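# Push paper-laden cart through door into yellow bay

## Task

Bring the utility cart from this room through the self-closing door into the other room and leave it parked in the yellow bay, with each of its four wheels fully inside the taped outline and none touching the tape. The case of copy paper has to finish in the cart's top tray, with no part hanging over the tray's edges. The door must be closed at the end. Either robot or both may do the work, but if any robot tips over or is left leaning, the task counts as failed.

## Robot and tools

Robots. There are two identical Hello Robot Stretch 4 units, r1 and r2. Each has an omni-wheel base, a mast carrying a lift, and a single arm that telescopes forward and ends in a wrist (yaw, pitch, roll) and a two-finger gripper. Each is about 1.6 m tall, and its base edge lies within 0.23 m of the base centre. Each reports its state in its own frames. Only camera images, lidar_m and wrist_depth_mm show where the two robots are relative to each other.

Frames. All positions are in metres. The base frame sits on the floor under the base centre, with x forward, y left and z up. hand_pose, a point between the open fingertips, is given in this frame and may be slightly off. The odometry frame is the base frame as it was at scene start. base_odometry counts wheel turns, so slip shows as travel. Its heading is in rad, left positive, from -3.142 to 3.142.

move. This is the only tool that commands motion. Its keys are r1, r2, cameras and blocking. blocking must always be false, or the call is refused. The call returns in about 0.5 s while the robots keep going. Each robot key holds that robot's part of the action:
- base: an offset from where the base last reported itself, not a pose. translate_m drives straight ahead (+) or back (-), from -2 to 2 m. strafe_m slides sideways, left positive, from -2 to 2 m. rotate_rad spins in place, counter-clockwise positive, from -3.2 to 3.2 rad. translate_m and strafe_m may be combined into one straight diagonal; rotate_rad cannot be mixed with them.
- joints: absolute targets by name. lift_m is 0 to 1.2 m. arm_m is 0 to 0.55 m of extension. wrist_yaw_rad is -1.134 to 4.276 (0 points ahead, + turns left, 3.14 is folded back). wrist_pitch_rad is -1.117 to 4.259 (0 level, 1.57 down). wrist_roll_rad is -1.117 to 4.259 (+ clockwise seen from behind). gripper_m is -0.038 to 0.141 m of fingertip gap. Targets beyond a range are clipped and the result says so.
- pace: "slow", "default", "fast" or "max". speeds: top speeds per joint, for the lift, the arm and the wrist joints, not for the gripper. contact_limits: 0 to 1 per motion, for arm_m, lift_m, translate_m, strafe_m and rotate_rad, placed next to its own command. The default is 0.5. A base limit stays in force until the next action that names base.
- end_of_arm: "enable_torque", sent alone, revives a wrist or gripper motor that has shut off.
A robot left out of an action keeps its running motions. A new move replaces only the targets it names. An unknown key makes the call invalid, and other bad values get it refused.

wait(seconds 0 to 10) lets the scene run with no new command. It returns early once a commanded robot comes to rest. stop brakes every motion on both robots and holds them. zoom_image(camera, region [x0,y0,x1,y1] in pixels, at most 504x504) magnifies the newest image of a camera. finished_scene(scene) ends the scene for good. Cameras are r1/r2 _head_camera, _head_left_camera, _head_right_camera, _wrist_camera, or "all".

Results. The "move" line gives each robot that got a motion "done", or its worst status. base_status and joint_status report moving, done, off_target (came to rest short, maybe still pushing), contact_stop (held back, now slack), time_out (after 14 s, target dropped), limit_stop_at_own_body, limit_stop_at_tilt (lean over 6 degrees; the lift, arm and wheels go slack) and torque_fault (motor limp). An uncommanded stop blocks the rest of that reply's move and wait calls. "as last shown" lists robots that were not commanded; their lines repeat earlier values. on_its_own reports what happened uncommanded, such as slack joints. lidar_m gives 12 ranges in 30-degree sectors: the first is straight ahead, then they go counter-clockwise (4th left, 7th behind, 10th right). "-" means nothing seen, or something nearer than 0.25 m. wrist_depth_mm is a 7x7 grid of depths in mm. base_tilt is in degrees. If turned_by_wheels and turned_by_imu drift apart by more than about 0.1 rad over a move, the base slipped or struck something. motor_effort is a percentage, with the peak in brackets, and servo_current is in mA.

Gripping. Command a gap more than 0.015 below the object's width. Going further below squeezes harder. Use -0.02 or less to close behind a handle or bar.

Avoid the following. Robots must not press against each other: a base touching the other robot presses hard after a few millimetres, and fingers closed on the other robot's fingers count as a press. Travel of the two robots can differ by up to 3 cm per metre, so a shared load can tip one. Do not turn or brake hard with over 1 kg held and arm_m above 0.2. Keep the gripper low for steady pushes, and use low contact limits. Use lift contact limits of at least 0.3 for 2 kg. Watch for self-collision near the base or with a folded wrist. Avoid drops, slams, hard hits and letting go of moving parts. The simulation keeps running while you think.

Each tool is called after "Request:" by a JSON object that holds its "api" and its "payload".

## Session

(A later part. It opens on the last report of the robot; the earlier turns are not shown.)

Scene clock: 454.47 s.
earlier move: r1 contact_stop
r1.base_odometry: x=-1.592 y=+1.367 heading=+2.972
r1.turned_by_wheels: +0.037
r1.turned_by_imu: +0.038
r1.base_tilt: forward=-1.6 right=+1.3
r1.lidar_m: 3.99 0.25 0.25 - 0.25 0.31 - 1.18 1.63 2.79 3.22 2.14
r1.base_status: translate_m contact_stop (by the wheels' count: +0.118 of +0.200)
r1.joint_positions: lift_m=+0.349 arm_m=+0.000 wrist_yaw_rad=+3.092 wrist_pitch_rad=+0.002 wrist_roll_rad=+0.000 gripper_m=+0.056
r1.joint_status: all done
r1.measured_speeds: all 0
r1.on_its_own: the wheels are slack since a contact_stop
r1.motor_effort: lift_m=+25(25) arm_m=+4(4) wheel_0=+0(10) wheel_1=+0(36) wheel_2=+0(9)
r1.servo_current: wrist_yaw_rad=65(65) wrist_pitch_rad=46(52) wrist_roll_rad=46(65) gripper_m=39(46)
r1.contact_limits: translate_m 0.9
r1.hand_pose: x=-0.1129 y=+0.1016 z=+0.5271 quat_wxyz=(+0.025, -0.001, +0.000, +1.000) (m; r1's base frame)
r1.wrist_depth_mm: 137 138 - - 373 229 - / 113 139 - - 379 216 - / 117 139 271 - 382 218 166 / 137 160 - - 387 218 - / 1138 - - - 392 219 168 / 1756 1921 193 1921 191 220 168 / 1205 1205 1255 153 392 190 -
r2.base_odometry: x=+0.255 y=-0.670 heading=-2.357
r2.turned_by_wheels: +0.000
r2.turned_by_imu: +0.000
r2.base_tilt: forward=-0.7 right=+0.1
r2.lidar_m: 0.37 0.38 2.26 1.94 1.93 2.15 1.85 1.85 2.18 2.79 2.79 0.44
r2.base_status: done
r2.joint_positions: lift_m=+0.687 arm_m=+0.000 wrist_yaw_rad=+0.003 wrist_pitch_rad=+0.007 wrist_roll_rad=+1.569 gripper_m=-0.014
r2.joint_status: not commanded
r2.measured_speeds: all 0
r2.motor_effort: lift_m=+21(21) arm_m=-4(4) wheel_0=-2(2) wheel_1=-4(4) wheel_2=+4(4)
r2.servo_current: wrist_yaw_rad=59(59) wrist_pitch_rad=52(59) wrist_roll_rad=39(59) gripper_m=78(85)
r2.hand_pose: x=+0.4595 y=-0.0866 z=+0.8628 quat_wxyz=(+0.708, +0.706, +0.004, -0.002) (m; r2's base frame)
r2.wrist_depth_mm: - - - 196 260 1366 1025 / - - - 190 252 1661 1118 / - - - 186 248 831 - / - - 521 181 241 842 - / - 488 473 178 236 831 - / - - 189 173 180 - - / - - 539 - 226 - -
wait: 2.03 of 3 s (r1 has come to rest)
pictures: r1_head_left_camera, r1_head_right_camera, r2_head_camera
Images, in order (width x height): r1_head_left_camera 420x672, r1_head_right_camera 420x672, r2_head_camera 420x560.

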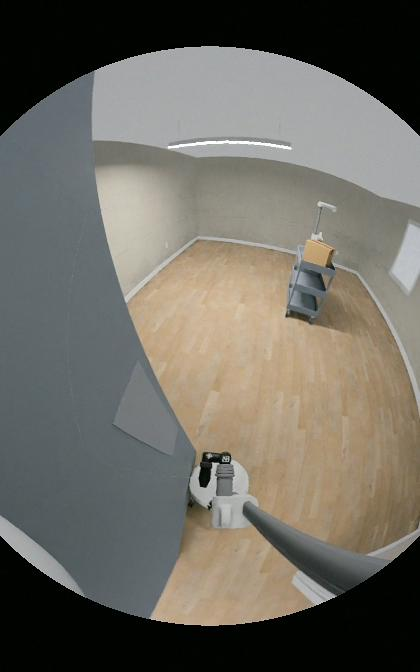

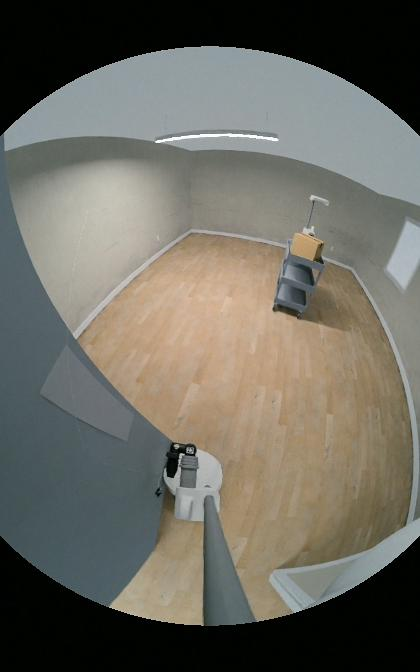

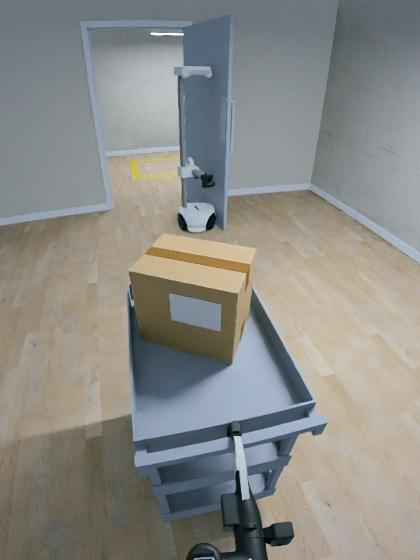

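Request:
{"api": "move", "payload": {"blocking": false, "r1": {"base":{"rotate_rad":-3.2},"contact_limits":{"rotate_rad":0.9}}, "cameras": []}}

Request:
{"api": "wait", "payload": {"seconds": 4, "cameras": ["r1_head_left_camera","r1_head_right_camera","r2_head_camera"]}}

Scene clock: 465.23 s.
move: r1 moving
r1.base_odometry: x=-1.592 y=+1.367 heading=+2.720
r1.turned_by_wheels: -0.252
r1.turned_by_imu: -0.252
r1.base_tilt: forward=-1.6 right=+1.3
r1.lidar_m: 2.15 2.76 0.25 - 0.25 0.25 0.52 1.28 1.22 2.76 2.89 2.17
r1.base_status: rotate_rad moving
r1.joint_positions: lift_m=+0.349 arm_m=+0.000 wrist_yaw_rad=+3.092 wrist_pitch_rad=+0.002 wrist_roll_rad=+0.000 gripper_m=+0.056
r1.joint_status: not commanded
r1.measured_speeds: translate_m=-0.001 strafe_m=+0.001 rotate_rad=-0.969 lift_m=+0.000 arm_m=+0.000 wrist_yaw_rad=+0.000 wrist_pitch_rad=+0.000 wrist_roll_rad=+0.000
r1.motor_effort: lift_m=+25(25) arm_m=+4(4) wheel_0=+2(5) wheel_1=+13(13) wheel_2=+7(7)
r1.servo_current: wrist_yaw_rad=33(65) wrist_pitch_rad=39(52) wrist_roll_rad=39(59) gripper_m=46(46)
r1.contact_limits: rotate_rad 0.9
r1.hand_pose: x=-0.1129 y=+0.1016 z=+0.5271 quat_wxyz=(+0.025, -0.001, +0.000, +1.000) (m; r1's base frame)
r1.wrist_depth_mm: 136 138 - 488 281 195 - / 113 139 - 492 281 195 - / 114 140 268 504 285 188 - / 137 159 - 504 286 189 - / - - - 452 289 190 157 / 1921 1863 193 512 191 190 - / 1366 1182 1229 143 271 173 -
r2: as last shown
r2.base_tilt: forward=-0.6 right=+0.1
r2.lidar_m: 0.35 0.38 2.29 1.93 1.95 2.15 1.84 1.87 2.18 2.77 2.79 0.45
r2.motor_effort: lift_m=+21(21) arm_m=-3(4) wheel_0=-2(2) wheel_1=-4(4) wheel_2=+4(4)
r2.servo_current: wrist_yaw_rad=46(59) wrist_pitch_rad=46(59) wrist_roll_rad=52(65) gripper_m=85(85)
r2.wrist_depth_mm: - - - 196 262 1366 1042 / - - - 191 253 1618 1118 / - - - 185 247 842 - / - - 517 181 241 854 - / - 484 477 177 236 831 - / - - 189 173 180 - - / - - 549 - 227 - -
pictures: none
No camera images: "cameras" was empty.

Scene clock: 467.63 s.
earlier move: r1 done
r1.base_odometry: x=-1.592 y=+1.367 heading=-0.228
r1.turned_by_wheels: -2.948
r1.turned_by_imu: -2.956
r1.base_tilt: forward=-1.6 right=+1.3
r1.lidar_m: 3.71 1.18 1.50 2.74 3.13 2.14 - 0.28 0.25 - 0.25 0.27
r1.base_status: done
r1.joint_positions: lift_m=+0.350 arm_m=+0.000 wrist_yaw_rad=+3.092 wrist_pitch_rad=+0.002 wrist_roll_rad=+0.000 gripper_m=+0.056
r1.joint_status: not commanded
r1.measured_speeds: all 0
r1.motor_effort: lift_m=+21(25) arm_m=+4(4) wheel_0=+4(8) wheel_1=-3(17) wheel_2=+1(16)
r1.servo_current: wrist_yaw_rad=46(72) wrist_pitch_rad=46(52) wrist_roll_rad=39(65) gripper_m=39(46)
r1.contact_limits: rotate_rad 0.9
r1.hand_pose: x=-0.1128 y=+0.1016 z=+0.5274 quat_wxyz=(+0.025, -0.001, +0.000, +1.000) (m; r1's base frame)
r1.wrist_depth_mm: 136 138 - - - - - / 113 139 - - - - - / 117 140 272 - - - - / 137 160 - - - - - / - - - - - - - / 1863 1921 194 1921 187 1921 1756 / 1366 1205 1229 153 1255 1182 1229
r2.base_odometry: x=+0.255 y=-0.670 heading=-2.357
r2.turned_by_wheels: +0.000
r2.turned_by_imu: +0.000
r2.base_tilt: forward=-0.7 right=+0.1
r2.lidar_m: 0.36 0.37 2.27 1.91 1.92 2.14 1.86 1.84 2.16 2.77 2.78 0.45
r2.base_status: not commanded
r2.joint_positions: lift_m=+0.687 arm_m=+0.000 wrist_yaw_rad=+0.003 wrist_pitch_rad=+0.007 wrist_roll_rad=+1.569 gripper_m=-0.014
r2.joint_status: not commanded
r2.measured_speeds: all 0
r2.motor_effort: lift_m=+21(21) arm_m=-4(4) wheel_0=-2(2) wheel_1=-4(4) wheel_2=+4(4)
r2.servo_current: wrist_yaw_rad=46(65) wrist_pitch_rad=52(59) wrist_roll_rad=59(65) gripper_m=85(91)
r2.hand_pose: x=+0.4595 y=-0.0866 z=+0.8628 quat_wxyz=(+0.708, +0.706, +0.004, -0.002) (m; r2's base frame)
r2.wrist_depth_mm: - - - 195 262 1336 1042 / - - - 190 252 1661 1098 / - - - 186 248 831 - / - - 521 181 242 842 - / - 484 473 177 236 820 - / - - 189 173 181 - - / - - 544 - 228 - -
wait: 2.40 of 4 s (r1 has come to rest)
pictures: r1_head_left_camera, r1_head_right_camera, r2_head_camera
Images, in order (width x height): r1_head_left_camera 420x672, r1_head_right_camera 420x672, r2_head_camera 420x560.

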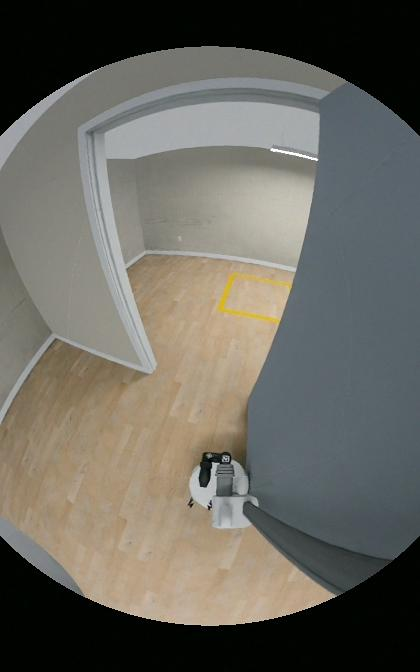

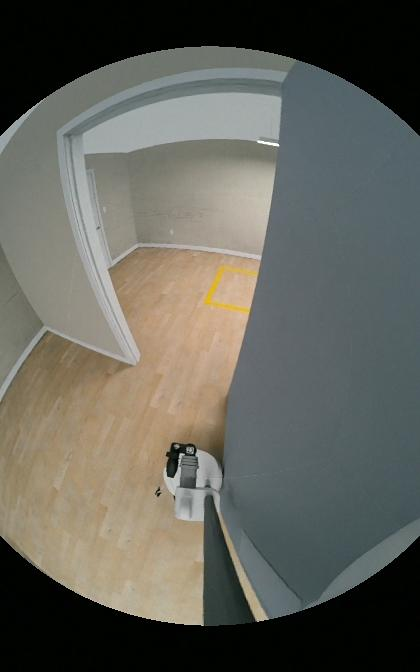

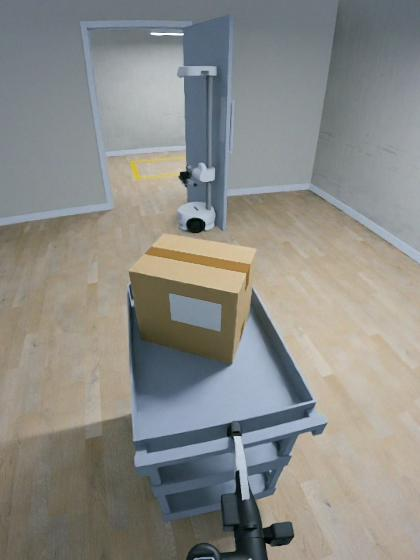

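Request:
{"api": "move", "payload": {"blocking": false, "r1": {"base":{"translate_m":-0.45},"joints":{"arm_m":0.53},"pace":"default","contact_limits":{"translate_m":0.8}}, "cameras": []}}

Request:
{"api": "wait", "payload": {"seconds": 3, "cameras": ["r1_head_right_camera","r2_head_camera"]}}

Scene clock: 474.83 s.
move: r1 moving
r1.base_odometry: x=-1.622 y=+1.374 heading=-0.228
r1.turned_by_wheels: +0.000
r1.turned_by_imu: +0.000
r1.base_tilt: forward=-1.6 right=+1.3
r1.lidar_m: 3.75 1.24 1.56 2.75 3.13 2.12 - 0.28 0.25 - 0.25 0.27
r1.base_status: translate_m moving
r1.joint_positions: lift_m=+0.350 arm_m=+0.051 wrist_yaw_rad=+3.092 wrist_pitch_rad=+0.002 wrist_roll_rad=+0.000 gripper_m=+0.056
r1.joint_status: arm_m moving
r1.measured_speeds: translate_m=-0.122 strafe_m=-0.001 rotate_rad=+0.005 lift_m=+0.000 arm_m=+0.195 wrist_yaw_rad=+0.000 wrist_pitch_rad=+0.000 wrist_roll_rad=+0.000
r1.motor_effort: lift_m=+21(21) arm_m=+4(6) wheel_0=-2(5) wheel_1=-10(11) wheel_2=+11(11)
r1.servo_current: wrist_yaw_rad=39(65) wrist_pitch_rad=52(52) wrist_roll_rad=46(65) gripper_m=39(46)
r1.contact_limits: translate_m 0.8
r1.hand_pose: x=-0.0622 y=+0.1016 z=+0.5274 quat_wxyz=(+0.025, -0.001, +0.000, +1.000) (m; r1's base frame)
r1.wrist_depth_mm: - 179 - - - - - / 111 179 - - - - - / 118 167 258 - - - - / 137 179 - - - - - / - - - - - - - / 1708 1921 194 1983 187 1863 1808 / 1281 1205 1229 153 1255 1205 1336
r2: as last shown
r2.base_tilt: forward=-0.7 right=+0.0
r2.lidar_m: 0.36 0.38 2.26 1.93 1.96 2.15 1.85 1.86 2.16 2.79 2.78 0.45
r2.motor_effort: lift_m=+21(21) arm_m=-3(4) wheel_0=-2(2) wheel_1=-4(4) wheel_2=+4(4)
r2.servo_current: wrist_yaw_rad=46(59) wrist_pitch_rad=52(52) wrist_roll_rad=46(52) gripper_m=85(91)
r2.wrist_depth_mm: - - - 195 259 1366 1042 / - - - 190 253 1661 1118 / - - - 186 246 831 - / - - 521 181 242 842 - / - 484 473 178 236 831 - / - - 189 173 180 - - / - - 539 - 228 - -
pictures: none
No camera images: "cameras" was empty.

Scene clock: 477.57 s.
earlier move: r1 done
r1.base_odometry: x=-2.030 y=+1.469 heading=-0.228
r1.turned_by_wheels: +0.001
r1.turned_by_imu: +0.005
r1.base_tilt: forward=-1.6 right=+1.3
r1.lidar_m: 0.25 1.58 2.34 2.84 3.26 1.74 4.02 2.22 1.87 1.89 1.43 0.25
r1.base_status: done
r1.joint_positions: lift_m=+0.350 arm_m=+0.530 wrist_yaw_rad=+3.092 wrist_pitch_rad=+0.002 wrist_roll_rad=+0.000 gripper_m=+0.056
r1.joint_status: all done
r1.measured_speeds: all 0
r1.motor_effort: lift_m=+21(21) arm_m=+4(8) wheel_0=+7(17) wheel_1=-1(11) wheel_2=+4(12)
r1.servo_current: wrist_yaw_rad=39(65) wrist_pitch_rad=39(52) wrist_roll_rad=39(65) gripper_m=52(52)
r1.contact_limits: translate_m 0.8
r1.hand_pose: x=+0.4172 y=+0.1016 z=+0.5274 quat_wxyz=(+0.025, -0.001, +0.000, +1.000) (m; r1's base frame)
r1.wrist_depth_mm: - 399 - - - - - / 101 402 - - - - - / 102 180 394 - - - - / 156 250 661 - - - - / 281 373 - - - - - / 279 373 193 1921 187 1921 1808 / 268 320 778 153 1308 1205 1281
r2.base_odometry: x=+0.255 y=-0.670 heading=-2.357
r2.turned_by_wheels: +0.000
r2.turned_by_imu: +0.000
r2.base_tilt: forward=-0.7 right=+0.0
r2.lidar_m: 0.35 0.36 2.27 1.93 1.92 2.11 1.86 1.84 2.19 2.79 2.80 0.42
r2.base_status: not commanded
r2.joint_positions: lift_m=+0.687 arm_m=+0.000 wrist_yaw_rad=+0.003 wrist_pitch_rad=+0.007 wrist_roll_rad=+1.569 gripper_m=-0.014
r2.joint_status: not commanded
r2.measured_speeds: all 0
r2.motor_effort: lift_m=+21(21) arm_m=-3(4) wheel_0=-2(2) wheel_1=-4(5) wheel_2=+4(4)
r2.servo_current: wrist_yaw_rad=46(59) wrist_pitch_rad=52(59) wrist_roll_rad=33(52) gripper_m=78(91)
r2.hand_pose: x=+0.4595 y=-0.0866 z=+0.8628 quat_wxyz=(+0.708, +0.706, +0.004, -0.002) (m; r2's base frame)
r2.wrist_depth_mm: - - - 196 260 1366 1042 / - - - 190 253 1618 1098 / - - - 185 247 842 - / - - 521 181 241 842 - / - 480 469 178 236 831 - / - - 189 173 180 - - / - - 544 - 227 - -
wait: 2.73 of 3 s (r1 has come to rest)
pictures: r1_head_right_camera, r2_head_camera
Images, in order (width x height): r1_head_right_camera 420x672, r2_head_camera 420x560.

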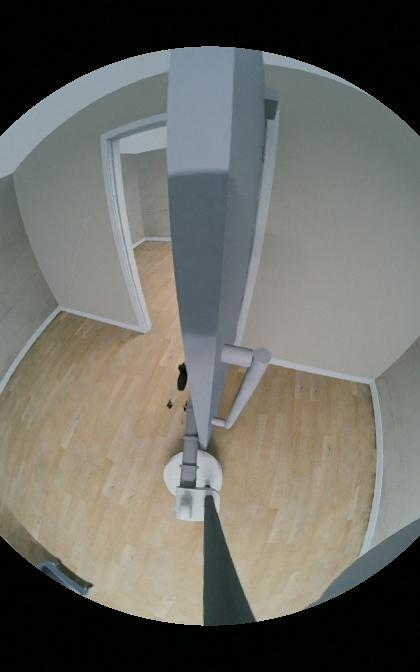

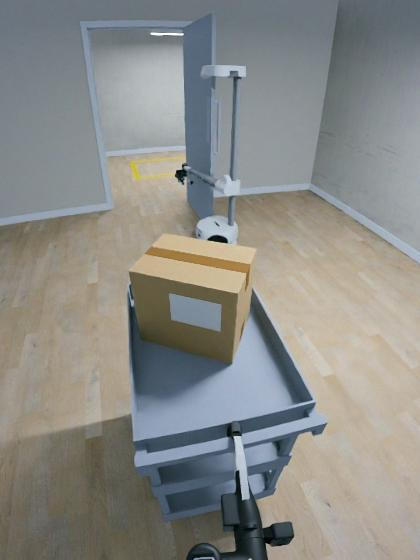

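Request:
{"api": "move", "payload": {"blocking": false, "r1": {"base":{"translate_m":-0.25,"strafe_m":-0.22},"pace":"slow","contact_limits":{"translate_m":0.8}}, "cameras": []}}

Request:
{"api": "wait", "payload": {"seconds": 5, "cameras": ["r1_head_right_camera","r2_head_camera"]}}

Scene clock: 483.10 s.
move: r1 moving
r1.base_odometry: x=-2.042 y=+1.463 heading=-0.227
r1.turned_by_wheels: +0.001
r1.turned_by_imu: +0.001
r1.base_tilt: forward=-1.6 right=+1.3
r1.lidar_m: 0.25 1.59 2.37 2.85 3.26 1.72 4.03 2.21 1.87 1.86 1.45 0.25
r1.base_status: translate_m moving; strafe_m moving
r1.joint_positions: lift_m=+0.350 arm_m=+0.530 wrist_yaw_rad=+3.092 wrist_pitch_rad=+0.002 wrist_roll_rad=+0.000 gripper_m=+0.056
r1.joint_status: not commanded
r1.measured_speeds: translate_m=-0.037 strafe_m=-0.035 rotate_rad=+0.001 lift_m=+0.000 arm_m=+0.000 wrist_yaw_rad=+0.000 wrist_pitch_rad=+0.000 wrist_roll_rad=+0.000
r1.motor_effort: lift_m=+21(21) arm_m=+4(4) wheel_0=+9(11) wheel_1=-6(9) wheel_2=+10(10)
r1.servo_current: wrist_yaw_rad=52(65) wrist_pitch_rad=39(46) wrist_roll_rad=59(59) gripper_m=46(46)
r1.contact_limits: translate_m 0.8
r1.hand_pose: x=+0.4172 y=+0.1016 z=+0.5274 quat_wxyz=(+0.025, -0.001, +0.000, +1.000) (m; r1's base frame)
r1.wrist_depth_mm: - 397 - - - - - / - 377 - - - - - / 106 174 330 - - - - / 270 246 661 - - - - / 279 375 - - - - - / 278 351 194 1921 187 1863 1756 / 265 317 778 153 1255 1182 1308
r2: as last shown
r2.base_tilt: forward=-0.7 right=+0.1
r2.lidar_m: 0.37 0.38 2.28 1.91 1.94 2.11 1.83 1.85 2.20 2.78 2.79 0.46
r2.motor_effort: lift_m=+21(21) arm_m=-3(4) wheel_0=-2(2) wheel_1=-4(4) wheel_2=+4(4)
r2.servo_current: wrist_yaw_rad=52(65) wrist_pitch_rad=52(52) wrist_roll_rad=46(52) gripper_m=78(85)
r2.wrist_depth_mm: - - - 196 260 1366 1042 / - - - 190 253 1576 1098 / - - - 186 246 831 - / - - 521 181 240 842 - / - 488 473 177 236 820 - / - - 189 173 180 - - / - - 544 - 227 - -
pictures: none
No camera images: "cameras" was empty.

Scene clock: 487.17 s.
earlier move: r1 done
r1.base_odometry: x=-2.323 y=+1.311 heading=-0.224
r1.turned_by_wheels: +0.003
r1.turned_by_imu: +0.126
r1.base_tilt: forward=-1.5 right=+1.2
r1.lidar_m: 0.36 1.86 3.09 3.13 1.68 1.70 2.85 1.79 1.60 1.62 1.48 0.44
r1.base_status: done
r1.joint_positions: lift_m=+0.350 arm_m=+0.530 wrist_yaw_rad=+3.092 wrist_pitch_rad=+0.002 wrist_roll_rad=+0.000 gripper_m=+0.056
r1.joint_status: not commanded
r1.measured_speeds: all 0
r1.motor_effort: lift_m=+21(21) arm_m=-4(4) wheel_0=+27(34) wheel_1=-1(9) wheel_2=+20(22)
r1.servo_current: wrist_yaw_rad=52(65) wrist_pitch_rad=46(52) wrist_roll_rad=33(65) gripper_m=39(52)
r1.contact_limits: translate_m 0.8
r1.hand_pose: x=+0.4173 y=+0.1016 z=+0.5274 quat_wxyz=(+0.025, -0.001, +0.000, +1.000) (m; r1's base frame)
r1.wrist_depth_mm: - - - - - - - / - 691 - - - - - / 106 175 375 - - - 1983 / 145 245 661 - - - - / 222 - - - - - - / 222 1983 194 1921 187 1863 1808 / 229 1138 768 153 1281 1205 1281
r2.base_odometry: x=+0.255 y=-0.670 heading=-2.357
r2.turned_by_wheels: +0.000
r2.turned_by_imu: +0.001
r2.base_tilt: forward=-0.7 right=+0.1
r2.lidar_m: 0.36 0.37 2.28 1.94 1.93 2.14 1.86 1.85 2.17 2.80 2.80 0.44
r2.base_status: not commanded
r2.joint_positions: lift_m=+0.687 arm_m=+0.000 wrist_yaw_rad=+0.003 wrist_pitch_rad=+0.007 wrist_roll_rad=+1.569 gripper_m=-0.014
r2.joint_status: not commanded
r2.measured_speeds: all 0
r2.motor_effort: lift_m=+21(21) arm_m=-3(4) wheel_0=-1(2) wheel_1=-4(5) wheel_2=+4(4)
r2.servo_current: wrist_yaw_rad=39(65) wrist_pitch_rad=46(59) wrist_roll_rad=39(65) gripper_m=78(85)
r2.hand_pose: x=+0.4595 y=-0.0866 z=+0.8628 quat_wxyz=(+0.708, +0.706, +0.004, -0.002) (m; r2's base frame)
r2.wrist_depth_mm: - - - 195 259 1366 1042 / - - - 190 253 1618 1098 / - - - 186 247 854 - / - - 521 181 241 842 - / - 488 477 178 236 820 - / - - 189 173 180 - - / - - 544 - 227 - -
wait: 4.07 of 5 s (r1 has come to rest)
pictures: r1_head_right_camera, r2_head_camera
Images, in order (width x height): r1_head_right_camera 420x672, r2_head_camera 420x560.

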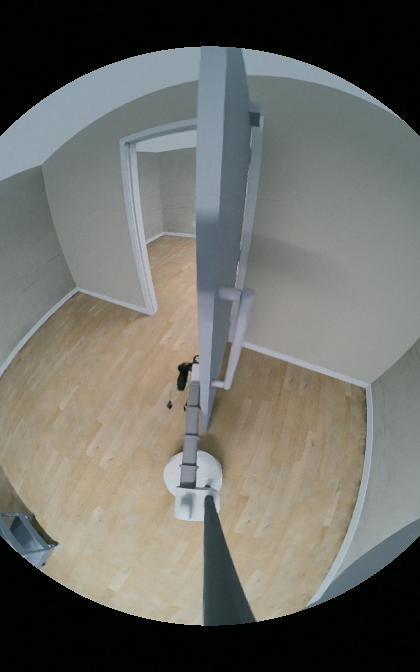

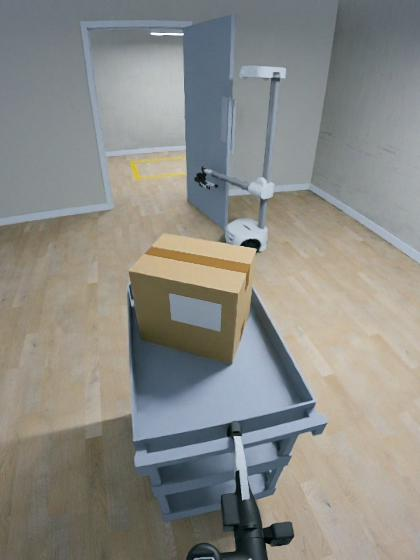

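Request:
{"api": "move", "payload": {"blocking": false, "r2": {"base":{"rotate_rad":0.19},"pace":"slow"}, "cameras": []}}

Request:
{"api": "wait", "payload": {"seconds": 1, "cameras": ["r2_wrist_camera","r2_head_camera"]}}

Scene clock: 504.00 s.
move: r2 moving
r1: as last shown
r1.turned_by_wheels: +0.000
r1.turned_by_imu: +0.000
r1.base_tilt: forward=-1.6 right=+1.2
r1.lidar_m: 0.35 1.84 3.10 3.11 1.69 1.69 2.87 1.78 1.59 1.63 1.51 0.43
r1.motor_effort: lift_m=+21(21) arm_m=-4(4) wheel_0=+27(28) wheel_1=-1(1) wheel_2=+20(20)
r1.servo_current: wrist_yaw_rad=33(65) wrist_pitch_rad=46(46) wrist_roll_rad=52(72) gripper_m=46(46)
r1.contact_limits: translate_m 0.8
r1.wrist_depth_mm: - - - - - - - / - 683 - - - - - / 105 176 373 - - - 1921 / 145 243 668 - - - - / 223 - - - - - - / 220 1983 193 1983 187 1863 1808 / 229 1118 768 153 1281 1205 1308
r2.base_odometry: x=+0.255 y=-0.670 heading=-2.237
r2.turned_by_wheels: +0.120
r2.turned_by_imu: +0.117
r2.base_tilt: forward=-0.7 right=+0.1
r2.lidar_m: 0.37 0.44 2.16 1.89 1.96 2.04 1.85 1.89 2.35 2.77 2.82 0.43
r2.base_status: rotate_rad moving
r2.joint_positions: lift_m=+0.687 arm_m=+0.000 wrist_yaw_rad=-0.009 wrist_pitch_rad=+0.007 wrist_roll_rad=+1.569 gripper_m=-0.014
r2.joint_status: not commanded
r2.measured_speeds: translate_m=+0.001 strafe_m=-0.001 rotate_rad=+0.398 lift_m=+0.000 arm_m=+0.000 wrist_yaw_rad=+0.000 wrist_pitch_rad=+0.000 wrist_roll_rad=+0.000
r2.motor_effort: lift_m=+21(21) arm_m=-4(4) wheel_0=-10(12) wheel_1=-6(9) wheel_2=-13(15)
r2.servo_current: wrist_yaw_rad=78(78) wrist_pitch_rad=46(59) wrist_roll_rad=46(52) gripper_m=72(85)
r2.hand_pose: x=+0.4585 y=-0.0901 z=+0.8628 quat_wxyz=(+0.708, +0.706, -0.001, -0.006) (m; r2's base frame)
r2.wrist_depth_mm: - - - 178 239 1708 1160 / - - - 177 238 1661 521 / - - 603 176 236 809 - / - 496 466 235 234 831 - / - - 496 174 234 831 - / - - 189 172 183 - - / - - 597 - 230 - -
pictures: none
No camera images: "cameras" was empty.

Scene clock: 504.67 s.
earlier move: r2 done
r1.base_odometry: x=-2.323 y=+1.311 heading=-0.224
r1.turned_by_wheels: +0.000
r1.turned_by_imu: +0.000
r1.base_tilt: forward=-1.6 right=+1.2
r1.lidar_m: 0.36 1.86 3.10 3.14 1.69 1.71 2.84 1.80 1.60 1.61 1.49 0.42
r1.base_status: not commanded
r1.joint_positions: lift_m=+0.350 arm_m=+0.530 wrist_yaw_rad=+3.092 wrist_pitch_rad=+0.002 wrist_roll_rad=+0.000 gripper_m=+0.056
r1.joint_status: not commanded
r1.measured_speeds: all 0
r1.motor_effort: lift_m=+21(21) arm_m=-4(4) wheel_0=+27(28) wheel_1=-1(1) wheel_2=+20(20)
r1.servo_current: wrist_yaw_rad=65(72) wrist_pitch_rad=46(46) wrist_roll_rad=39(72) gripper_m=39(46)
r1.contact_limits: translate_m 0.8
r1.hand_pose: x=+0.4173 y=+0.1016 z=+0.5274 quat_wxyz=(+0.025, -0.001, +0.000, +1.000) (m; r1's base frame)
r1.wrist_depth_mm: - - - - - - - / - 683 - - - - - / 105 175 373 - - - 1983 / 145 242 668 - - - - / 222 - - - - - - / 220 1921 193 1983 187 1921 1808 / 228 1160 778 153 1255 1205 1336
r2.base_odometry: x=+0.256 y=-0.670 heading=-2.168
r2.turned_by_wheels: +0.068
r2.turned_by_imu: +0.067
r2.base_tilt: forward=-0.7 right=+0.1
r2.lidar_m: 0.41 0.44 2.10 1.92 2.01 1.97 1.85 1.89 2.51 2.78 2.84 0.42
r2.base_status: done
r2.joint_positions: lift_m=+0.687 arm_m=+0.000 wrist_yaw_rad=-0.002 wrist_pitch_rad=+0.007 wrist_roll_rad=+1.569 gripper_m=-0.014
r2.joint_status: not commanded
r2.measured_speeds: all 0
r2.motor_effort: lift_m=+21(21) arm_m=-3(4) wheel_0=-2(12) wheel_1=-3(9) wheel_2=-8(15)
r2.servo_current: wrist_yaw_rad=52(78) wrist_pitch_rad=46(59) wrist_roll_rad=39(59) gripper_m=78(85)
r2.hand_pose: x=+0.4591 y=-0.0879 z=+0.8628 quat_wxyz=(+0.708, +0.706, +0.002, -0.003) (m; r2's base frame)
r2.wrist_depth_mm: - - - 153 210 1499 - / - - 580 156 215 768 - / - 496 455 160 220 809 - / - 500 480 163 224 831 - / - - 544 168 231 - - / - - 188 172 180 - - / - - - - 240 1537 484
wait: 0.67 of 1 s (r2 has come to rest)
pictures: r2_head_camera, r2_wrist_camera
Images, in order (width x height): r2_head_camera 420x560, r2_wrist_camera 616x392.

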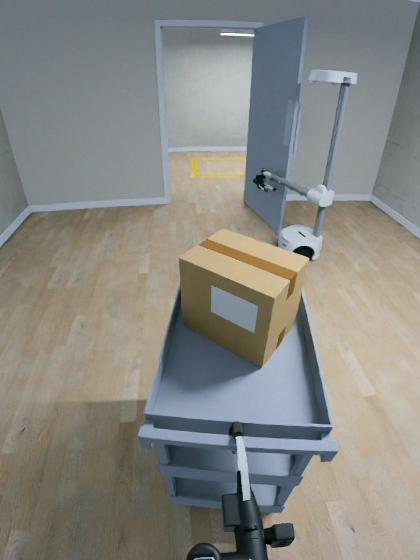

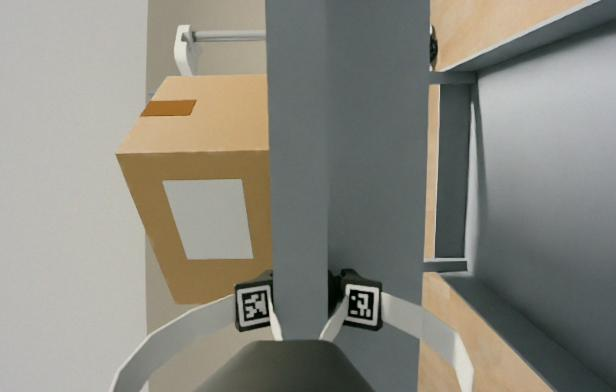

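Request:
{"api": "move", "payload": {"blocking": false, "r2": {"base":{"translate_m":0.6,"strafe_m":-0.08},"pace":"slow"}, "cameras": []}}

Request:
{"api": "wait", "payload": {"seconds": 7, "cameras": ["r2_wrist_camera","r2_head_camera"]}}

Scene clock: 512.10 s.
move: r2 moving
r1: as last shown
r1.lidar_m: 0.35 1.83 3.11 3.13 1.68 1.70 2.83 1.80 1.60 1.63 1.52 0.41
r1.motor_effort: lift_m=+21(21) arm_m=-4(4) wheel_0=+27(27) wheel_1=-1(1) wheel_2=+20(20)
r1.servo_current: wrist_yaw_rad=46(46) wrist_pitch_rad=46(46) wrist_roll_rad=52(52) gripper_m=39(52)
r1.contact_limits: translate_m 0.8
r1.wrist_depth_mm: - - - - - - - / - 691 - - - - - / 105 176 373 - - - 1921 / 145 244 661 - - - - / 223 - - - - - - / 220 1921 194 1863 188 1808 1756 / 229 1138 778 153 1281 1205 1308
r2.base_odometry: x=+0.247 y=-0.679 heading=-2.168
r2.turned_by_wheels: +0.000
r2.turned_by_imu: +0.001
r2.base_tilt: forward=-0.7 right=+0.1
r2.lidar_m: 0.40 0.42 2.10 1.93 1.98 1.98 1.87 1.91 2.51 2.77 2.84 0.42
r2.base_status: translate_m moving; strafe_m moving
r2.joint_positions: lift_m=+0.687 arm_m=+0.000 wrist_yaw_rad=-0.002 wrist_pitch_rad=+0.007 wrist_roll_rad=+1.569 gripper_m=-0.014
r2.joint_status: not commanded
r2.measured_speeds: translate_m=+0.048 strafe_m=-0.006 rotate_rad=+0.000 lift_m=+0.000 arm_m=+0.000 wrist_yaw_rad=+0.000 wrist_pitch_rad=+0.000 wrist_roll_rad=+0.000
r2.motor_effort: lift_m=+21(21) arm_m=-3(4) wheel_0=+6(9) wheel_1=+6(7) wheel_2=-13(13)
r2.servo_current: wrist_yaw_rad=46(59) wrist_pitch_rad=46(52) wrist_roll_rad=59(59) gripper_m=72(78)
r2.hand_pose: x=+0.4591 y=-0.0879 z=+0.8628 quat_wxyz=(+0.708, +0.706, +0.002, -0.003) (m; r2's base frame)
r2.wrist_depth_mm: - - - 154 210 1537 - / - - 591 157 216 778 - / - 500 452 160 220 809 - / - 500 473 164 225 820 - / - - 549 169 229 - - / - - 188 172 182 - - / - - - - 241 1576 484
pictures: none
No camera images: "cameras" was empty.

Scene clock: 518.93 s.
earlier move: r2 done
r1.base_odometry: x=-2.323 y=+1.311 heading=-0.224
r1.turned_by_wheels: +0.000
r1.turned_by_imu: +0.000
r1.base_tilt: forward=-1.6 right=+1.2
r1.lidar_m: 0.36 1.82 3.07 3.12 1.13 2.15 2.84 1.81 1.61 1.61 1.49 0.42
r1.base_status: not commanded
r1.joint_positions: lift_m=+0.350 arm_m=+0.530 wrist_yaw_rad=+3.092 wrist_pitch_rad=+0.002 wrist_roll_rad=+0.000 gripper_m=+0.056
r1.joint_status: not commanded
r1.measured_speeds: all 0
r1.motor_effort: lift_m=+21(21) arm_m=-4(4) wheel_0=+27(28) wheel_1=-1(2) wheel_2=+20(20)
r1.servo_current: wrist_yaw_rad=52(78) wrist_pitch_rad=46(52) wrist_roll_rad=59(72) gripper_m=39(52)
r1.contact_limits: translate_m 0.8
r1.hand_pose: x=+0.4173 y=+0.1016 z=+0.5274 quat_wxyz=(+0.025, -0.001, +0.000, +1.000) (m; r1's base frame)
r1.wrist_depth_mm: - - - - - - - / - 683 - - - - 1464 / 105 175 373 - - - - / 145 243 661 - - - - / 222 - - - - - - / 220 - 193 1921 187 1863 1537 / 229 1160 768 153 1255 1205 1229
r2.base_odometry: x=-0.148 y=-1.121 heading=-2.168
r2.turned_by_wheels: +0.000
r2.turned_by_imu: +0.003
r2.base_tilt: forward=-0.7 right=+0.0
r2.lidar_m: 0.41 0.42 2.24 2.05 2.12 2.58 2.43 2.52 2.83 2.69 2.75 0.44
r2.base_status: done
r2.joint_positions: lift_m=+0.687 arm_m=+0.000 wrist_yaw_rad=+0.000 wrist_pitch_rad=+0.007 wrist_roll_rad=+1.569 gripper_m=-0.014
r2.joint_status: not commanded
r2.measured_speeds: all 0
r2.motor_effort: lift_m=+21(21) arm_m=-3(4) wheel_0=+5(15) wheel_1=+4(8) wheel_2=-5(14)
r2.servo_current: wrist_yaw_rad=39(65) wrist_pitch_rad=52(59) wrist_roll_rad=46(65) gripper_m=85(85)
r2.hand_pose: x=+0.4593 y=-0.0873 z=+0.8628 quat_wxyz=(+0.708, +0.706, +0.003, -0.002) (m; r2's base frame)
r2.wrist_depth_mm: - - - 166 225 1499 1160 / - - - 167 226 798 - / - - 517 168 229 820 - / - 480 462 229 229 831 - / - - 517 171 232 831 - / - - 189 173 180 - - / - - - - 235 1576 -
wait: 6.83 of 7 s (r2 has come to rest)
pictures: r2_head_camera, r2_wrist_camera
Images, in order (width x height): r2_head_camera 420x560, r2_wrist_camera 616x392.

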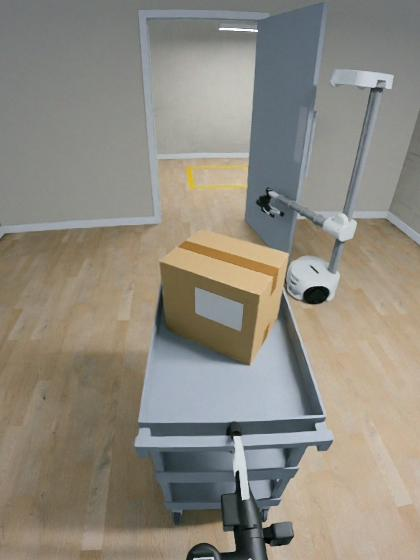

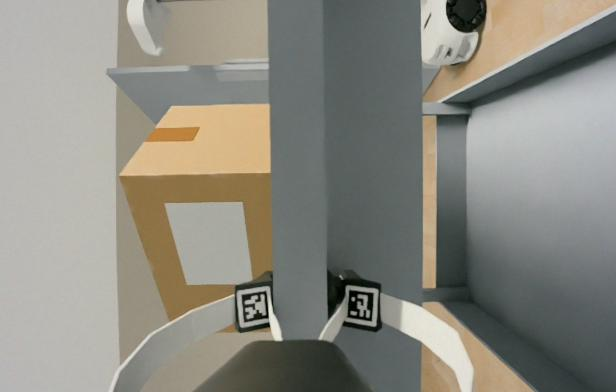

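Request:
{"api": "move", "payload": {"blocking": false, "r2": {"base":{"translate_m":0.4,"strafe_m":-0.1},"pace":"slow"}, "cameras": []}}

Request:
{"api": "wait", "payload": {"seconds": 6, "cameras": ["r2_head_camera","r2_wrist_camera","r2_head_left_camera","r2_head_right_camera"]}}

Scene clock: 547.07 s.
move: r2 moving
r1: as last shown
r1.base_tilt: forward=-1.5 right=+1.2
r1.lidar_m: 0.34 1.85 3.11 3.14 1.13 2.13 2.84 1.81 1.61 1.62 1.52 0.41
r1.motor_effort: lift_m=+21(21) arm_m=-4(4) wheel_0=+27(28) wheel_1=-1(1) wheel_2=+20(20)
r1.servo_current: wrist_yaw_rad=52(65) wrist_pitch_rad=46(52) wrist_roll_rad=39(59) gripper_m=46(46)
r1.contact_limits: translate_m 0.8
r1.wrist_depth_mm: - - - - - - - / - 691 - - - - 1366 / 106 176 373 - - - - / 145 244 661 - - - - / 224 - - - - - - / 220 1921 193 1921 187 1921 1537 / 229 1138 778 153 1255 1205 1255
r2.base_odometry: x=-0.157 y=-1.130 heading=-2.168
r2.turned_by_wheels: +0.000
r2.turned_by_imu: +0.001
r2.base_tilt: forward=-0.7 right=+0.1
r2.lidar_m: 0.39 0.42 2.19 2.07 2.08 2.63 2.46 2.53 2.84 2.66 2.73 0.42
r2.base_status: translate_m moving; strafe_m moving
r2.joint_positions: lift_m=+0.687 arm_m=+0.000 wrist_yaw_rad=+0.000 wrist_pitch_rad=+0.007 wrist_roll_rad=+1.569 gripper_m=-0.014
r2.joint_status: not commanded
r2.measured_speeds: translate_m=+0.049 strafe_m=-0.012 rotate_rad=-0.001 lift_m=+0.000 arm_m=+0.000 wrist_yaw_rad=+0.000 wrist_pitch_rad=+0.000 wrist_roll_rad=+0.000
r2.motor_effort: lift_m=+21(21) arm_m=-4(4) wheel_0=+12(13) wheel_1=+6(6) wheel_2=-8(11)
r2.servo_current: wrist_yaw_rad=46(52) wrist_pitch_rad=52(59) wrist_roll_rad=39(59) gripper_m=78(78)
r2.hand_pose: x=+0.4593 y=-0.0873 z=+0.8628 quat_wxyz=(+0.708, +0.706, +0.003, -0.002) (m; r2's base frame)
r2.wrist_depth_mm: - - - 166 226 1499 1118 / - - - 167 227 1464 - / - - 521 169 229 831 - / - 477 466 229 230 831 - / - - 517 171 232 842 - / - - 189 172 180 - - / - - - - 235 1537 -
pictures: none
No camera images: "cameras" was empty.

Scene clock: 551.93 s.
earlier move: r2 done
r1.base_odometry: x=-2.323 y=+1.311 heading=-0.224
r1.turned_by_wheels: +0.000
r1.turned_by_imu: +0.000
r1.base_tilt: forward=-1.6 right=+1.2
r1.lidar_m: 0.35 1.85 3.11 0.86 0.83 1.79 2.85 1.82 1.60 1.63 1.49 0.42
r1.base_status: not commanded
r1.joint_positions: lift_m=+0.350 arm_m=+0.530 wrist_yaw_rad=+3.092 wrist_pitch_rad=+0.002 wrist_roll_rad=+0.000 gripper_m=+0.056
r1.joint_status: not commanded
r1.measured_speeds: all 0
r1.motor_effort: lift_m=+21(21) arm_m=-4(4) wheel_0=+28(28) wheel_1=-1(2) wheel_2=+20(20)
r1.servo_current: wrist_yaw_rad=46(72) wrist_pitch_rad=39(52) wrist_roll_rad=46(72) gripper_m=46(46)
r1.contact_limits: translate_m 0.8
r1.hand_pose: x=+0.4173 y=+0.1016 z=+0.5274 quat_wxyz=(+0.025, -0.001, +0.000, +1.000) (m; r1's base frame)
r1.wrist_depth_mm: - - - - - - 1983 / - 691 - - - - 1921 / 105 175 373 - - - - / 145 245 668 - - - - / 222 - - - - - 1863 / 222 1863 194 1863 187 1808 - / 229 1160 788 154 1281 1182 1229
r2.base_odometry: x=-0.455 y=-1.396 heading=-2.168
r2.turned_by_wheels: +0.000
r2.turned_by_imu: +0.002
r2.base_tilt: forward=-0.7 right=+0.1
r2.lidar_m: 0.36 0.37 2.34 2.19 2.28 2.98 2.83 2.90 2.67 2.55 2.64 0.44
r2.base_status: done
r2.joint_positions: lift_m=+0.687 arm_m=+0.000 wrist_yaw_rad=+0.000 wrist_pitch_rad=+0.007 wrist_roll_rad=+1.569 gripper_m=-0.014
r2.joint_status: not commanded
r2.measured_speeds: all 0
r2.motor_effort: lift_m=+21(21) arm_m=-4(4) wheel_0=+5(14) wheel_1=+6(8) wheel_2=-4(11)
r2.servo_current: wrist_yaw_rad=59(59) wrist_pitch_rad=52(59) wrist_roll_rad=39(65) gripper_m=72(85)
r2.hand_pose: x=+0.4593 y=-0.0873 z=+0.8628 quat_wxyz=(+0.708, +0.706, +0.003, -0.002) (m; r2's base frame)
r2.wrist_depth_mm: - - - 256 263 1308 1025 / - - - 191 254 1661 1078 / - - - 187 248 1661 - / - - 525 181 242 842 - / - 484 477 178 236 831 - / - - 189 173 180 - - / - - 539 - 226 - -
wait: 4.87 of 6 s (r2 has come to rest)
pictures: r2_head_camera, r2_head_left_camera, r2_head_right_camera, r2_wrist_camera
Images, in order (width x height): r2_head_camera 420x560, r2_head_left_camera 420x672, r2_head_right_camera 420x672, r2_wrist_camera 616x392.

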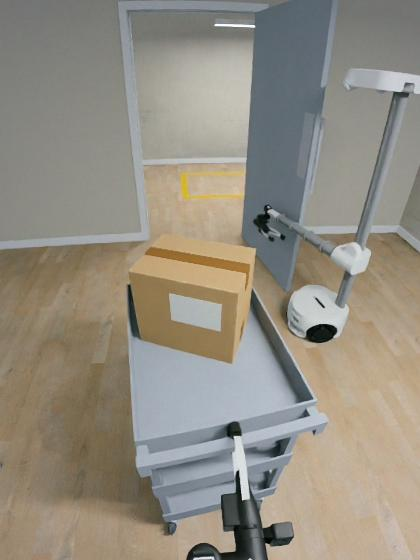

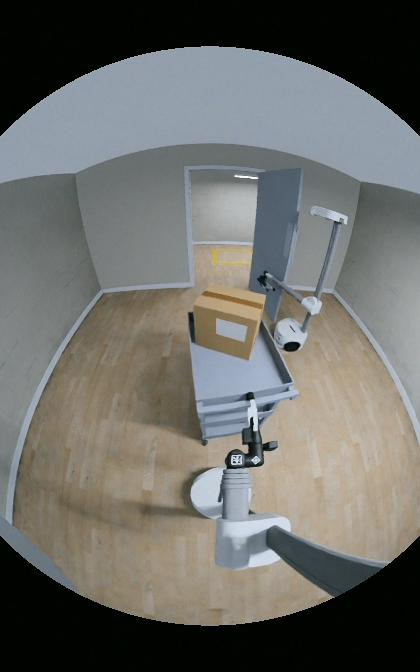

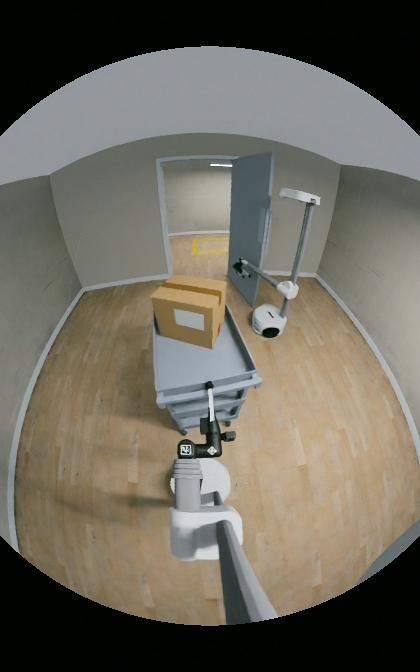

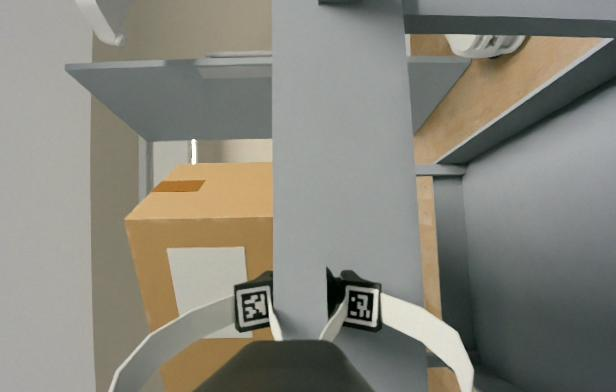

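Request:
{"api": "move", "payload": {"blocking": false, "r2": {"base":{"translate_m":0.35,"strafe_m":0.04},"pace":"slow"}, "cameras": []}}

Request:
{"api": "wait", "payload": {"seconds": 6, "cameras": ["r2_head_camera","r2_head_right_camera","r1_head_left_camera","r1_head_camera"]}}

Scene clock: 564.77 s.
move: r2 moving
r1: as last shown
r1.base_tilt: forward=-1.5 right=+1.2
r1.lidar_m: 0.36 1.87 3.11 0.84 0.84 1.76 2.84 1.81 1.59 1.64 1.53 0.43
r1.motor_effort: lift_m=+21(21) arm_m=-4(4) wheel_0=+28(28) wheel_1=-1(1) wheel_2=+20(20)
r1.servo_current: wrist_yaw_rad=52(65) wrist_pitch_rad=46(46) wrist_roll_rad=46(59) gripper_m=39(46)
r1.contact_limits: translate_m 0.8
r1.wrist_depth_mm: - - - - - - 1921 / - 683 - - - - 1921 / 105 175 375 - - - - / 145 243 668 - - - - / 222 - - - - - 1921 / 221 1983 193 1983 188 1863 - / 229 1138 778 153 1255 1182 1229
r2.base_odometry: x=-0.461 y=-1.407 heading=-2.167
r2.turned_by_wheels: +0.000
r2.turned_by_imu: +0.001
r2.base_tilt: forward=-0.7 right=+0.1
r2.lidar_m: 0.36 0.37 2.33 2.19 2.26 3.00 2.85 2.92 2.70 2.53 2.62 0.46
r2.base_status: translate_m moving; strafe_m moving
r2.joint_positions: lift_m=+0.687 arm_m=+0.000 wrist_yaw_rad=+0.000 wrist_pitch_rad=+0.007 wrist_roll_rad=+1.569 gripper_m=-0.014
r2.joint_status: not commanded
r2.measured_speeds: translate_m=+0.049 strafe_m=+0.006 rotate_rad=+0.003 lift_m=+0.000 arm_m=+0.000 wrist_yaw_rad=+0.000 wrist_pitch_rad=+0.000 wrist_roll_rad=+0.000
r2.motor_effort: lift_m=+21(21) arm_m=-4(4) wheel_0=+4(9) wheel_1=+7(8) wheel_2=-11(12)
r2.servo_current: wrist_yaw_rad=39(59) wrist_pitch_rad=52(52) wrist_roll_rad=46(59) gripper_m=78(78)
r2.hand_pose: x=+0.4593 y=-0.0873 z=+0.8628 quat_wxyz=(+0.708, +0.706, +0.003, -0.002) (m; r2's base frame)
r2.wrist_depth_mm: - - - 259 266 1281 298 / - - - 193 256 1661 1138 / - - - 188 249 1537 - / - - 539 182 242 809 - / - 480 473 178 236 831 - / - - 189 173 181 - - / - - 535 - 226 - -
pictures: none
No camera images: "cameras" was empty.

Scene clock: 569.07 s.
earlier move: r2 done
r1.base_odometry: x=-2.323 y=+1.311 heading=-0.224
r1.turned_by_wheels: +0.000
r1.turned_by_imu: +0.000
r1.base_tilt: forward=-1.6 right=+1.2
r1.lidar_m: 0.35 1.85 3.11 0.67 0.80 4.39 2.85 1.78 1.62 1.62 1.52 0.43
r1.base_status: not commanded
r1.joint_positions: lift_m=+0.350 arm_m=+0.530 wrist_yaw_rad=+3.092 wrist_pitch_rad=+0.002 wrist_roll_rad=+0.000 gripper_m=+0.056
r1.joint_status: not commanded
r1.measured_speeds: all 0
r1.motor_effort: lift_m=+21(21) arm_m=-4(4) wheel_0=+27(28) wheel_1=-1(2) wheel_2=+20(20)
r1.servo_current: wrist_yaw_rad=52(72) wrist_pitch_rad=46(52) wrist_roll_rad=52(65) gripper_m=46(52)
r1.contact_limits: translate_m 0.8
r1.hand_pose: x=+0.4173 y=+0.1016 z=+0.5274 quat_wxyz=(+0.025, -0.001, +0.000, +1.000) (m; r1's base frame)
r1.wrist_depth_mm: - - - - - - - / - 683 - - - - - / 105 175 375 - - - - / 145 243 668 - - - - / 222 - - - - - 1618 / 221 1921 194 1921 188 1863 1366 / 229 1138 778 153 1308 1205 1160
r2.base_odometry: x=-0.619 y=-1.707 heading=-2.168
r2.turned_by_wheels: +0.000
r2.turned_by_imu: -0.001
r2.base_tilt: forward=-0.7 right=+0.0
r2.lidar_m: 0.36 0.39 2.33 2.18 2.25 2.95 3.18 3.29 2.71 2.55 2.67 0.42
r2.base_status: done
r2.joint_positions: lift_m=+0.687 arm_m=+0.000 wrist_yaw_rad=-0.002 wrist_pitch_rad=+0.007 wrist_roll_rad=+1.569 gripper_m=-0.014
r2.joint_status: not commanded
r2.measured_speeds: all 0
r2.motor_effort: lift_m=+21(21) arm_m=-3(4) wheel_0=+3(9) wheel_1=+5(8) wheel_2=-7(14)
r2.servo_current: wrist_yaw_rad=59(65) wrist_pitch_rad=39(59) wrist_roll_rad=59(59) gripper_m=78(85)
r2.hand_pose: x=+0.4591 y=-0.0881 z=+0.8628 quat_wxyz=(+0.708, +0.706, +0.002, -0.003) (m; r2's base frame)
r2.wrist_depth_mm: - - - 197 263 289 1042 / - - - 192 254 1576 1078 / - - - 187 248 831 - / - - 521 181 242 842 - / - 488 477 178 236 820 - / - - 189 172 182 - - / - - 544 - - - -
wait: 4.30 of 6 s (r2 has come to rest)
pictures: r1_head_camera, r1_head_left_camera, r2_head_camera, r2_head_right_camera
Images, in order (width x height): r1_head_camera 420x560, r1_head_left_camera 420x672, r2_head_camera 420x560, r2_head_right_camera 420x672.

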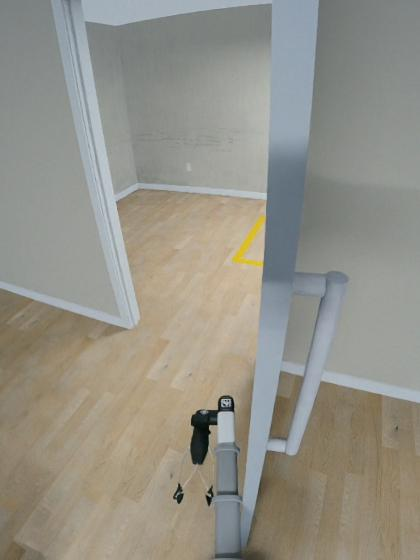

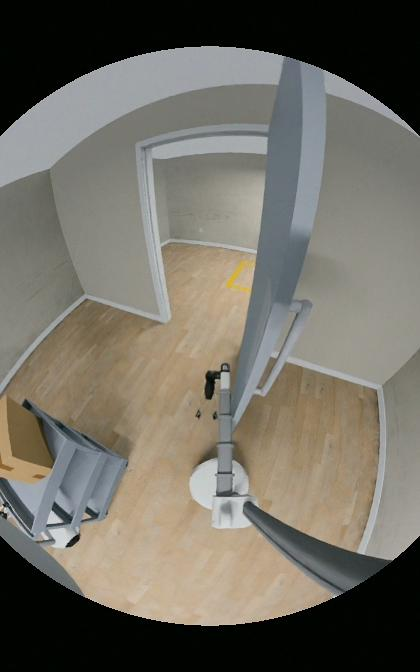

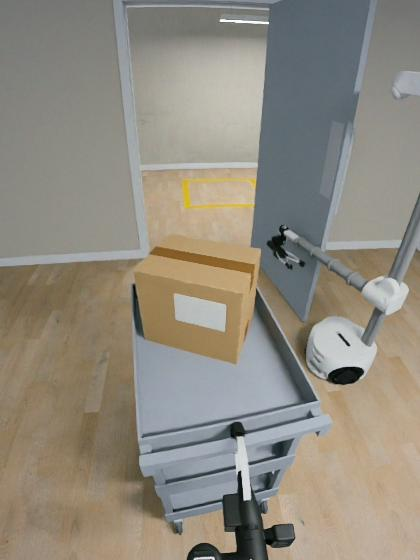

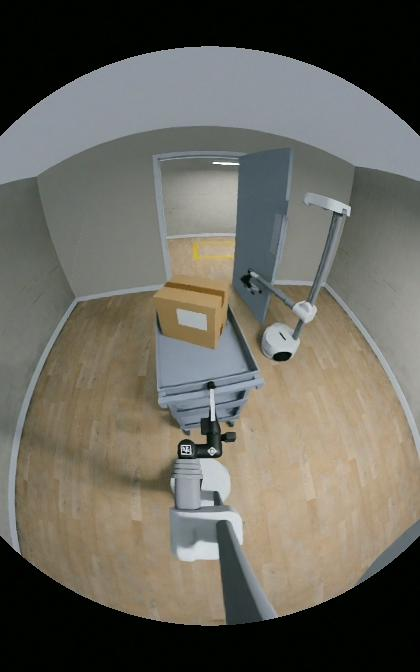

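Request:
{"api": "move", "payload": {"blocking": false, "r2": {"base":{"rotate_rad":-0.15},"pace":"slow"}, "cameras": []}}

Request:
{"api": "wait", "payload": {"seconds": 2, "cameras": ["r2_head_camera"]}}

Scene clock: 576.17 s.
move: r2 moving
r1: as last shown
r1.lidar_m: 0.37 1.84 3.10 0.67 0.77 4.41 2.87 1.78 1.61 1.60 1.51 0.42
r1.motor_effort: lift_m=+21(21) arm_m=-4(4) wheel_0=+27(28) wheel_1=-1(1) wheel_2=+20(20)
r1.servo_current: wrist_yaw_rad=59(59) wrist_pitch_rad=39(46) wrist_roll_rad=39(72) gripper_m=39(46)
r1.contact_limits: translate_m 0.8
r1.wrist_depth_mm: - - - - - - - / - 683 - - - - 1576 / 105 175 375 - - - - / 145 243 668 - - - - / 223 - - - - - 1618 / 220 1921 194 1921 188 1863 1430 / 229 1138 778 153 1281 1205 -
r2.base_odometry: x=-0.619 y=-1.707 heading=-2.279
r2.turned_by_wheels: -0.111
r2.turned_by_imu: -0.108
r2.base_tilt: forward=-0.7 right=+0.1
r2.lidar_m: 0.36 0.33 2.41 2.18 2.21 2.72 3.17 3.20 2.85 2.56 2.59 0.46
r2.base_status: rotate_rad moving
r2.joint_positions: lift_m=+0.687 arm_m=+0.000 wrist_yaw_rad=+0.008 wrist_pitch_rad=+0.007 wrist_roll_rad=+1.569 gripper_m=-0.014
r2.joint_status: not commanded
r2.measured_speeds: translate_m=+0.000 strafe_m=-0.001 rotate_rad=-0.293 lift_m=+0.000 arm_m=+0.000 wrist_yaw_rad=+0.000 wrist_pitch_rad=+0.000 wrist_roll_rad=+0.002
r2.motor_effort: lift_m=+21(21) arm_m=-4(4) wheel_0=+9(11) wheel_1=+6(8) wheel_2=+11(15)
r2.servo_current: wrist_yaw_rad=59(59) wrist_pitch_rad=46(52) wrist_roll_rad=52(59) gripper_m=72(85)
r2.hand_pose: x=+0.4600 y=-0.0850 z=+0.8628 quat_wxyz=(+0.708, +0.706, +0.006, +0.000) (m; r2's base frame)
r2.wrist_depth_mm: - - - 260 290 297 301 / - - 1499 208 274 1430 1205 / - - - 199 262 1661 - / - - 668 190 251 831 - / - 504 462 183 240 820 - / - - 187 174 181 - - / - - 504 - 224 - -
pictures: none
No camera images: "cameras" was empty.

Scene clock: 576.73 s.
earlier move: r2 done
r1.base_odometry: x=-2.323 y=+1.311 heading=-0.224
r1.turned_by_wheels: +0.000
r1.turned_by_imu: +0.000
r1.base_tilt: forward=-1.5 right=+1.2
r1.lidar_m: 0.33 1.85 3.10 0.68 0.74 4.42 2.84 1.77 1.61 1.64 1.52 0.43
r1.base_status: not commanded
r1.joint_positions: lift_m=+0.350 arm_m=+0.530 wrist_yaw_rad=+3.092 wrist_pitch_rad=+0.002 wrist_roll_rad=+0.000 gripper_m=+0.056
r1.joint_status: not commanded
r1.measured_speeds: all 0
r1.motor_effort: lift_m=+21(21) arm_m=-4(4) wheel_0=+27(28) wheel_1=-1(1) wheel_2=+20(20)
r1.servo_current: wrist_yaw_rad=52(59) wrist_pitch_rad=39(52) wrist_roll_rad=46(72) gripper_m=46(46)
r1.contact_limits: translate_m 0.8
r1.hand_pose: x=+0.4173 y=+0.1016 z=+0.5274 quat_wxyz=(+0.025, -0.001, +0.000, +1.000) (m; r1's base frame)
r1.wrist_depth_mm: - - - - - - - / - 676 - - - - - / 105 175 375 - - - - / 145 244 661 - - - - / 222 - - - - - - / 221 1983 193 1863 187 1921 1397 / 229 1160 778 153 1255 1182 -
r2.base_odometry: x=-0.619 y=-1.707 heading=-2.316
r2.turned_by_wheels: -0.037
r2.turned_by_imu: -0.036
r2.base_tilt: forward=-0.7 right=+0.1
r2.lidar_m: 0.33 0.33 2.46 2.17 2.17 2.63 3.18 3.22 2.90 2.57 2.57 0.45
r2.base_status: done
r2.joint_positions: lift_m=+0.687 arm_m=+0.000 wrist_yaw_rad=+0.001 wrist_pitch_rad=+0.007 wrist_roll_rad=+1.569 gripper_m=-0.014
r2.joint_status: not commanded
r2.measured_speeds: all 0
r2.motor_effort: lift_m=+21(21) arm_m=-4(4) wheel_0=+3(11) wheel_1=+5(8) wheel_2=+4(15)
r2.servo_current: wrist_yaw_rad=52(65) wrist_pitch_rad=46(59) wrist_roll_rad=39(59) gripper_m=72(85)
r2.hand_pose: x=+0.4594 y=-0.0872 z=+0.8628 quat_wxyz=(+0.708, +0.706, +0.003, -0.002) (m; r2's base frame)
r2.wrist_depth_mm: - - - 264 - 1118 991 / - - - 286 301 1160 1098 / - - - 211 273 1576 496 / - - - 197 256 778 - / - - 521 185 242 842 - / - 462 188 173 182 - - / - - 473 - 218 - -
wait: 0.57 of 2 s (r2 has come to rest)
pictures: r2_head_camera
Images, in order (width x height): r2_head_camera 420x560.

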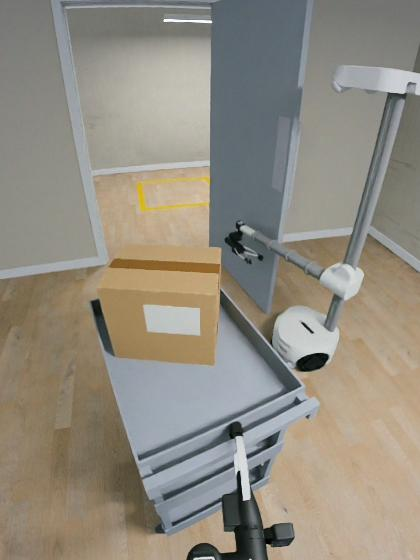

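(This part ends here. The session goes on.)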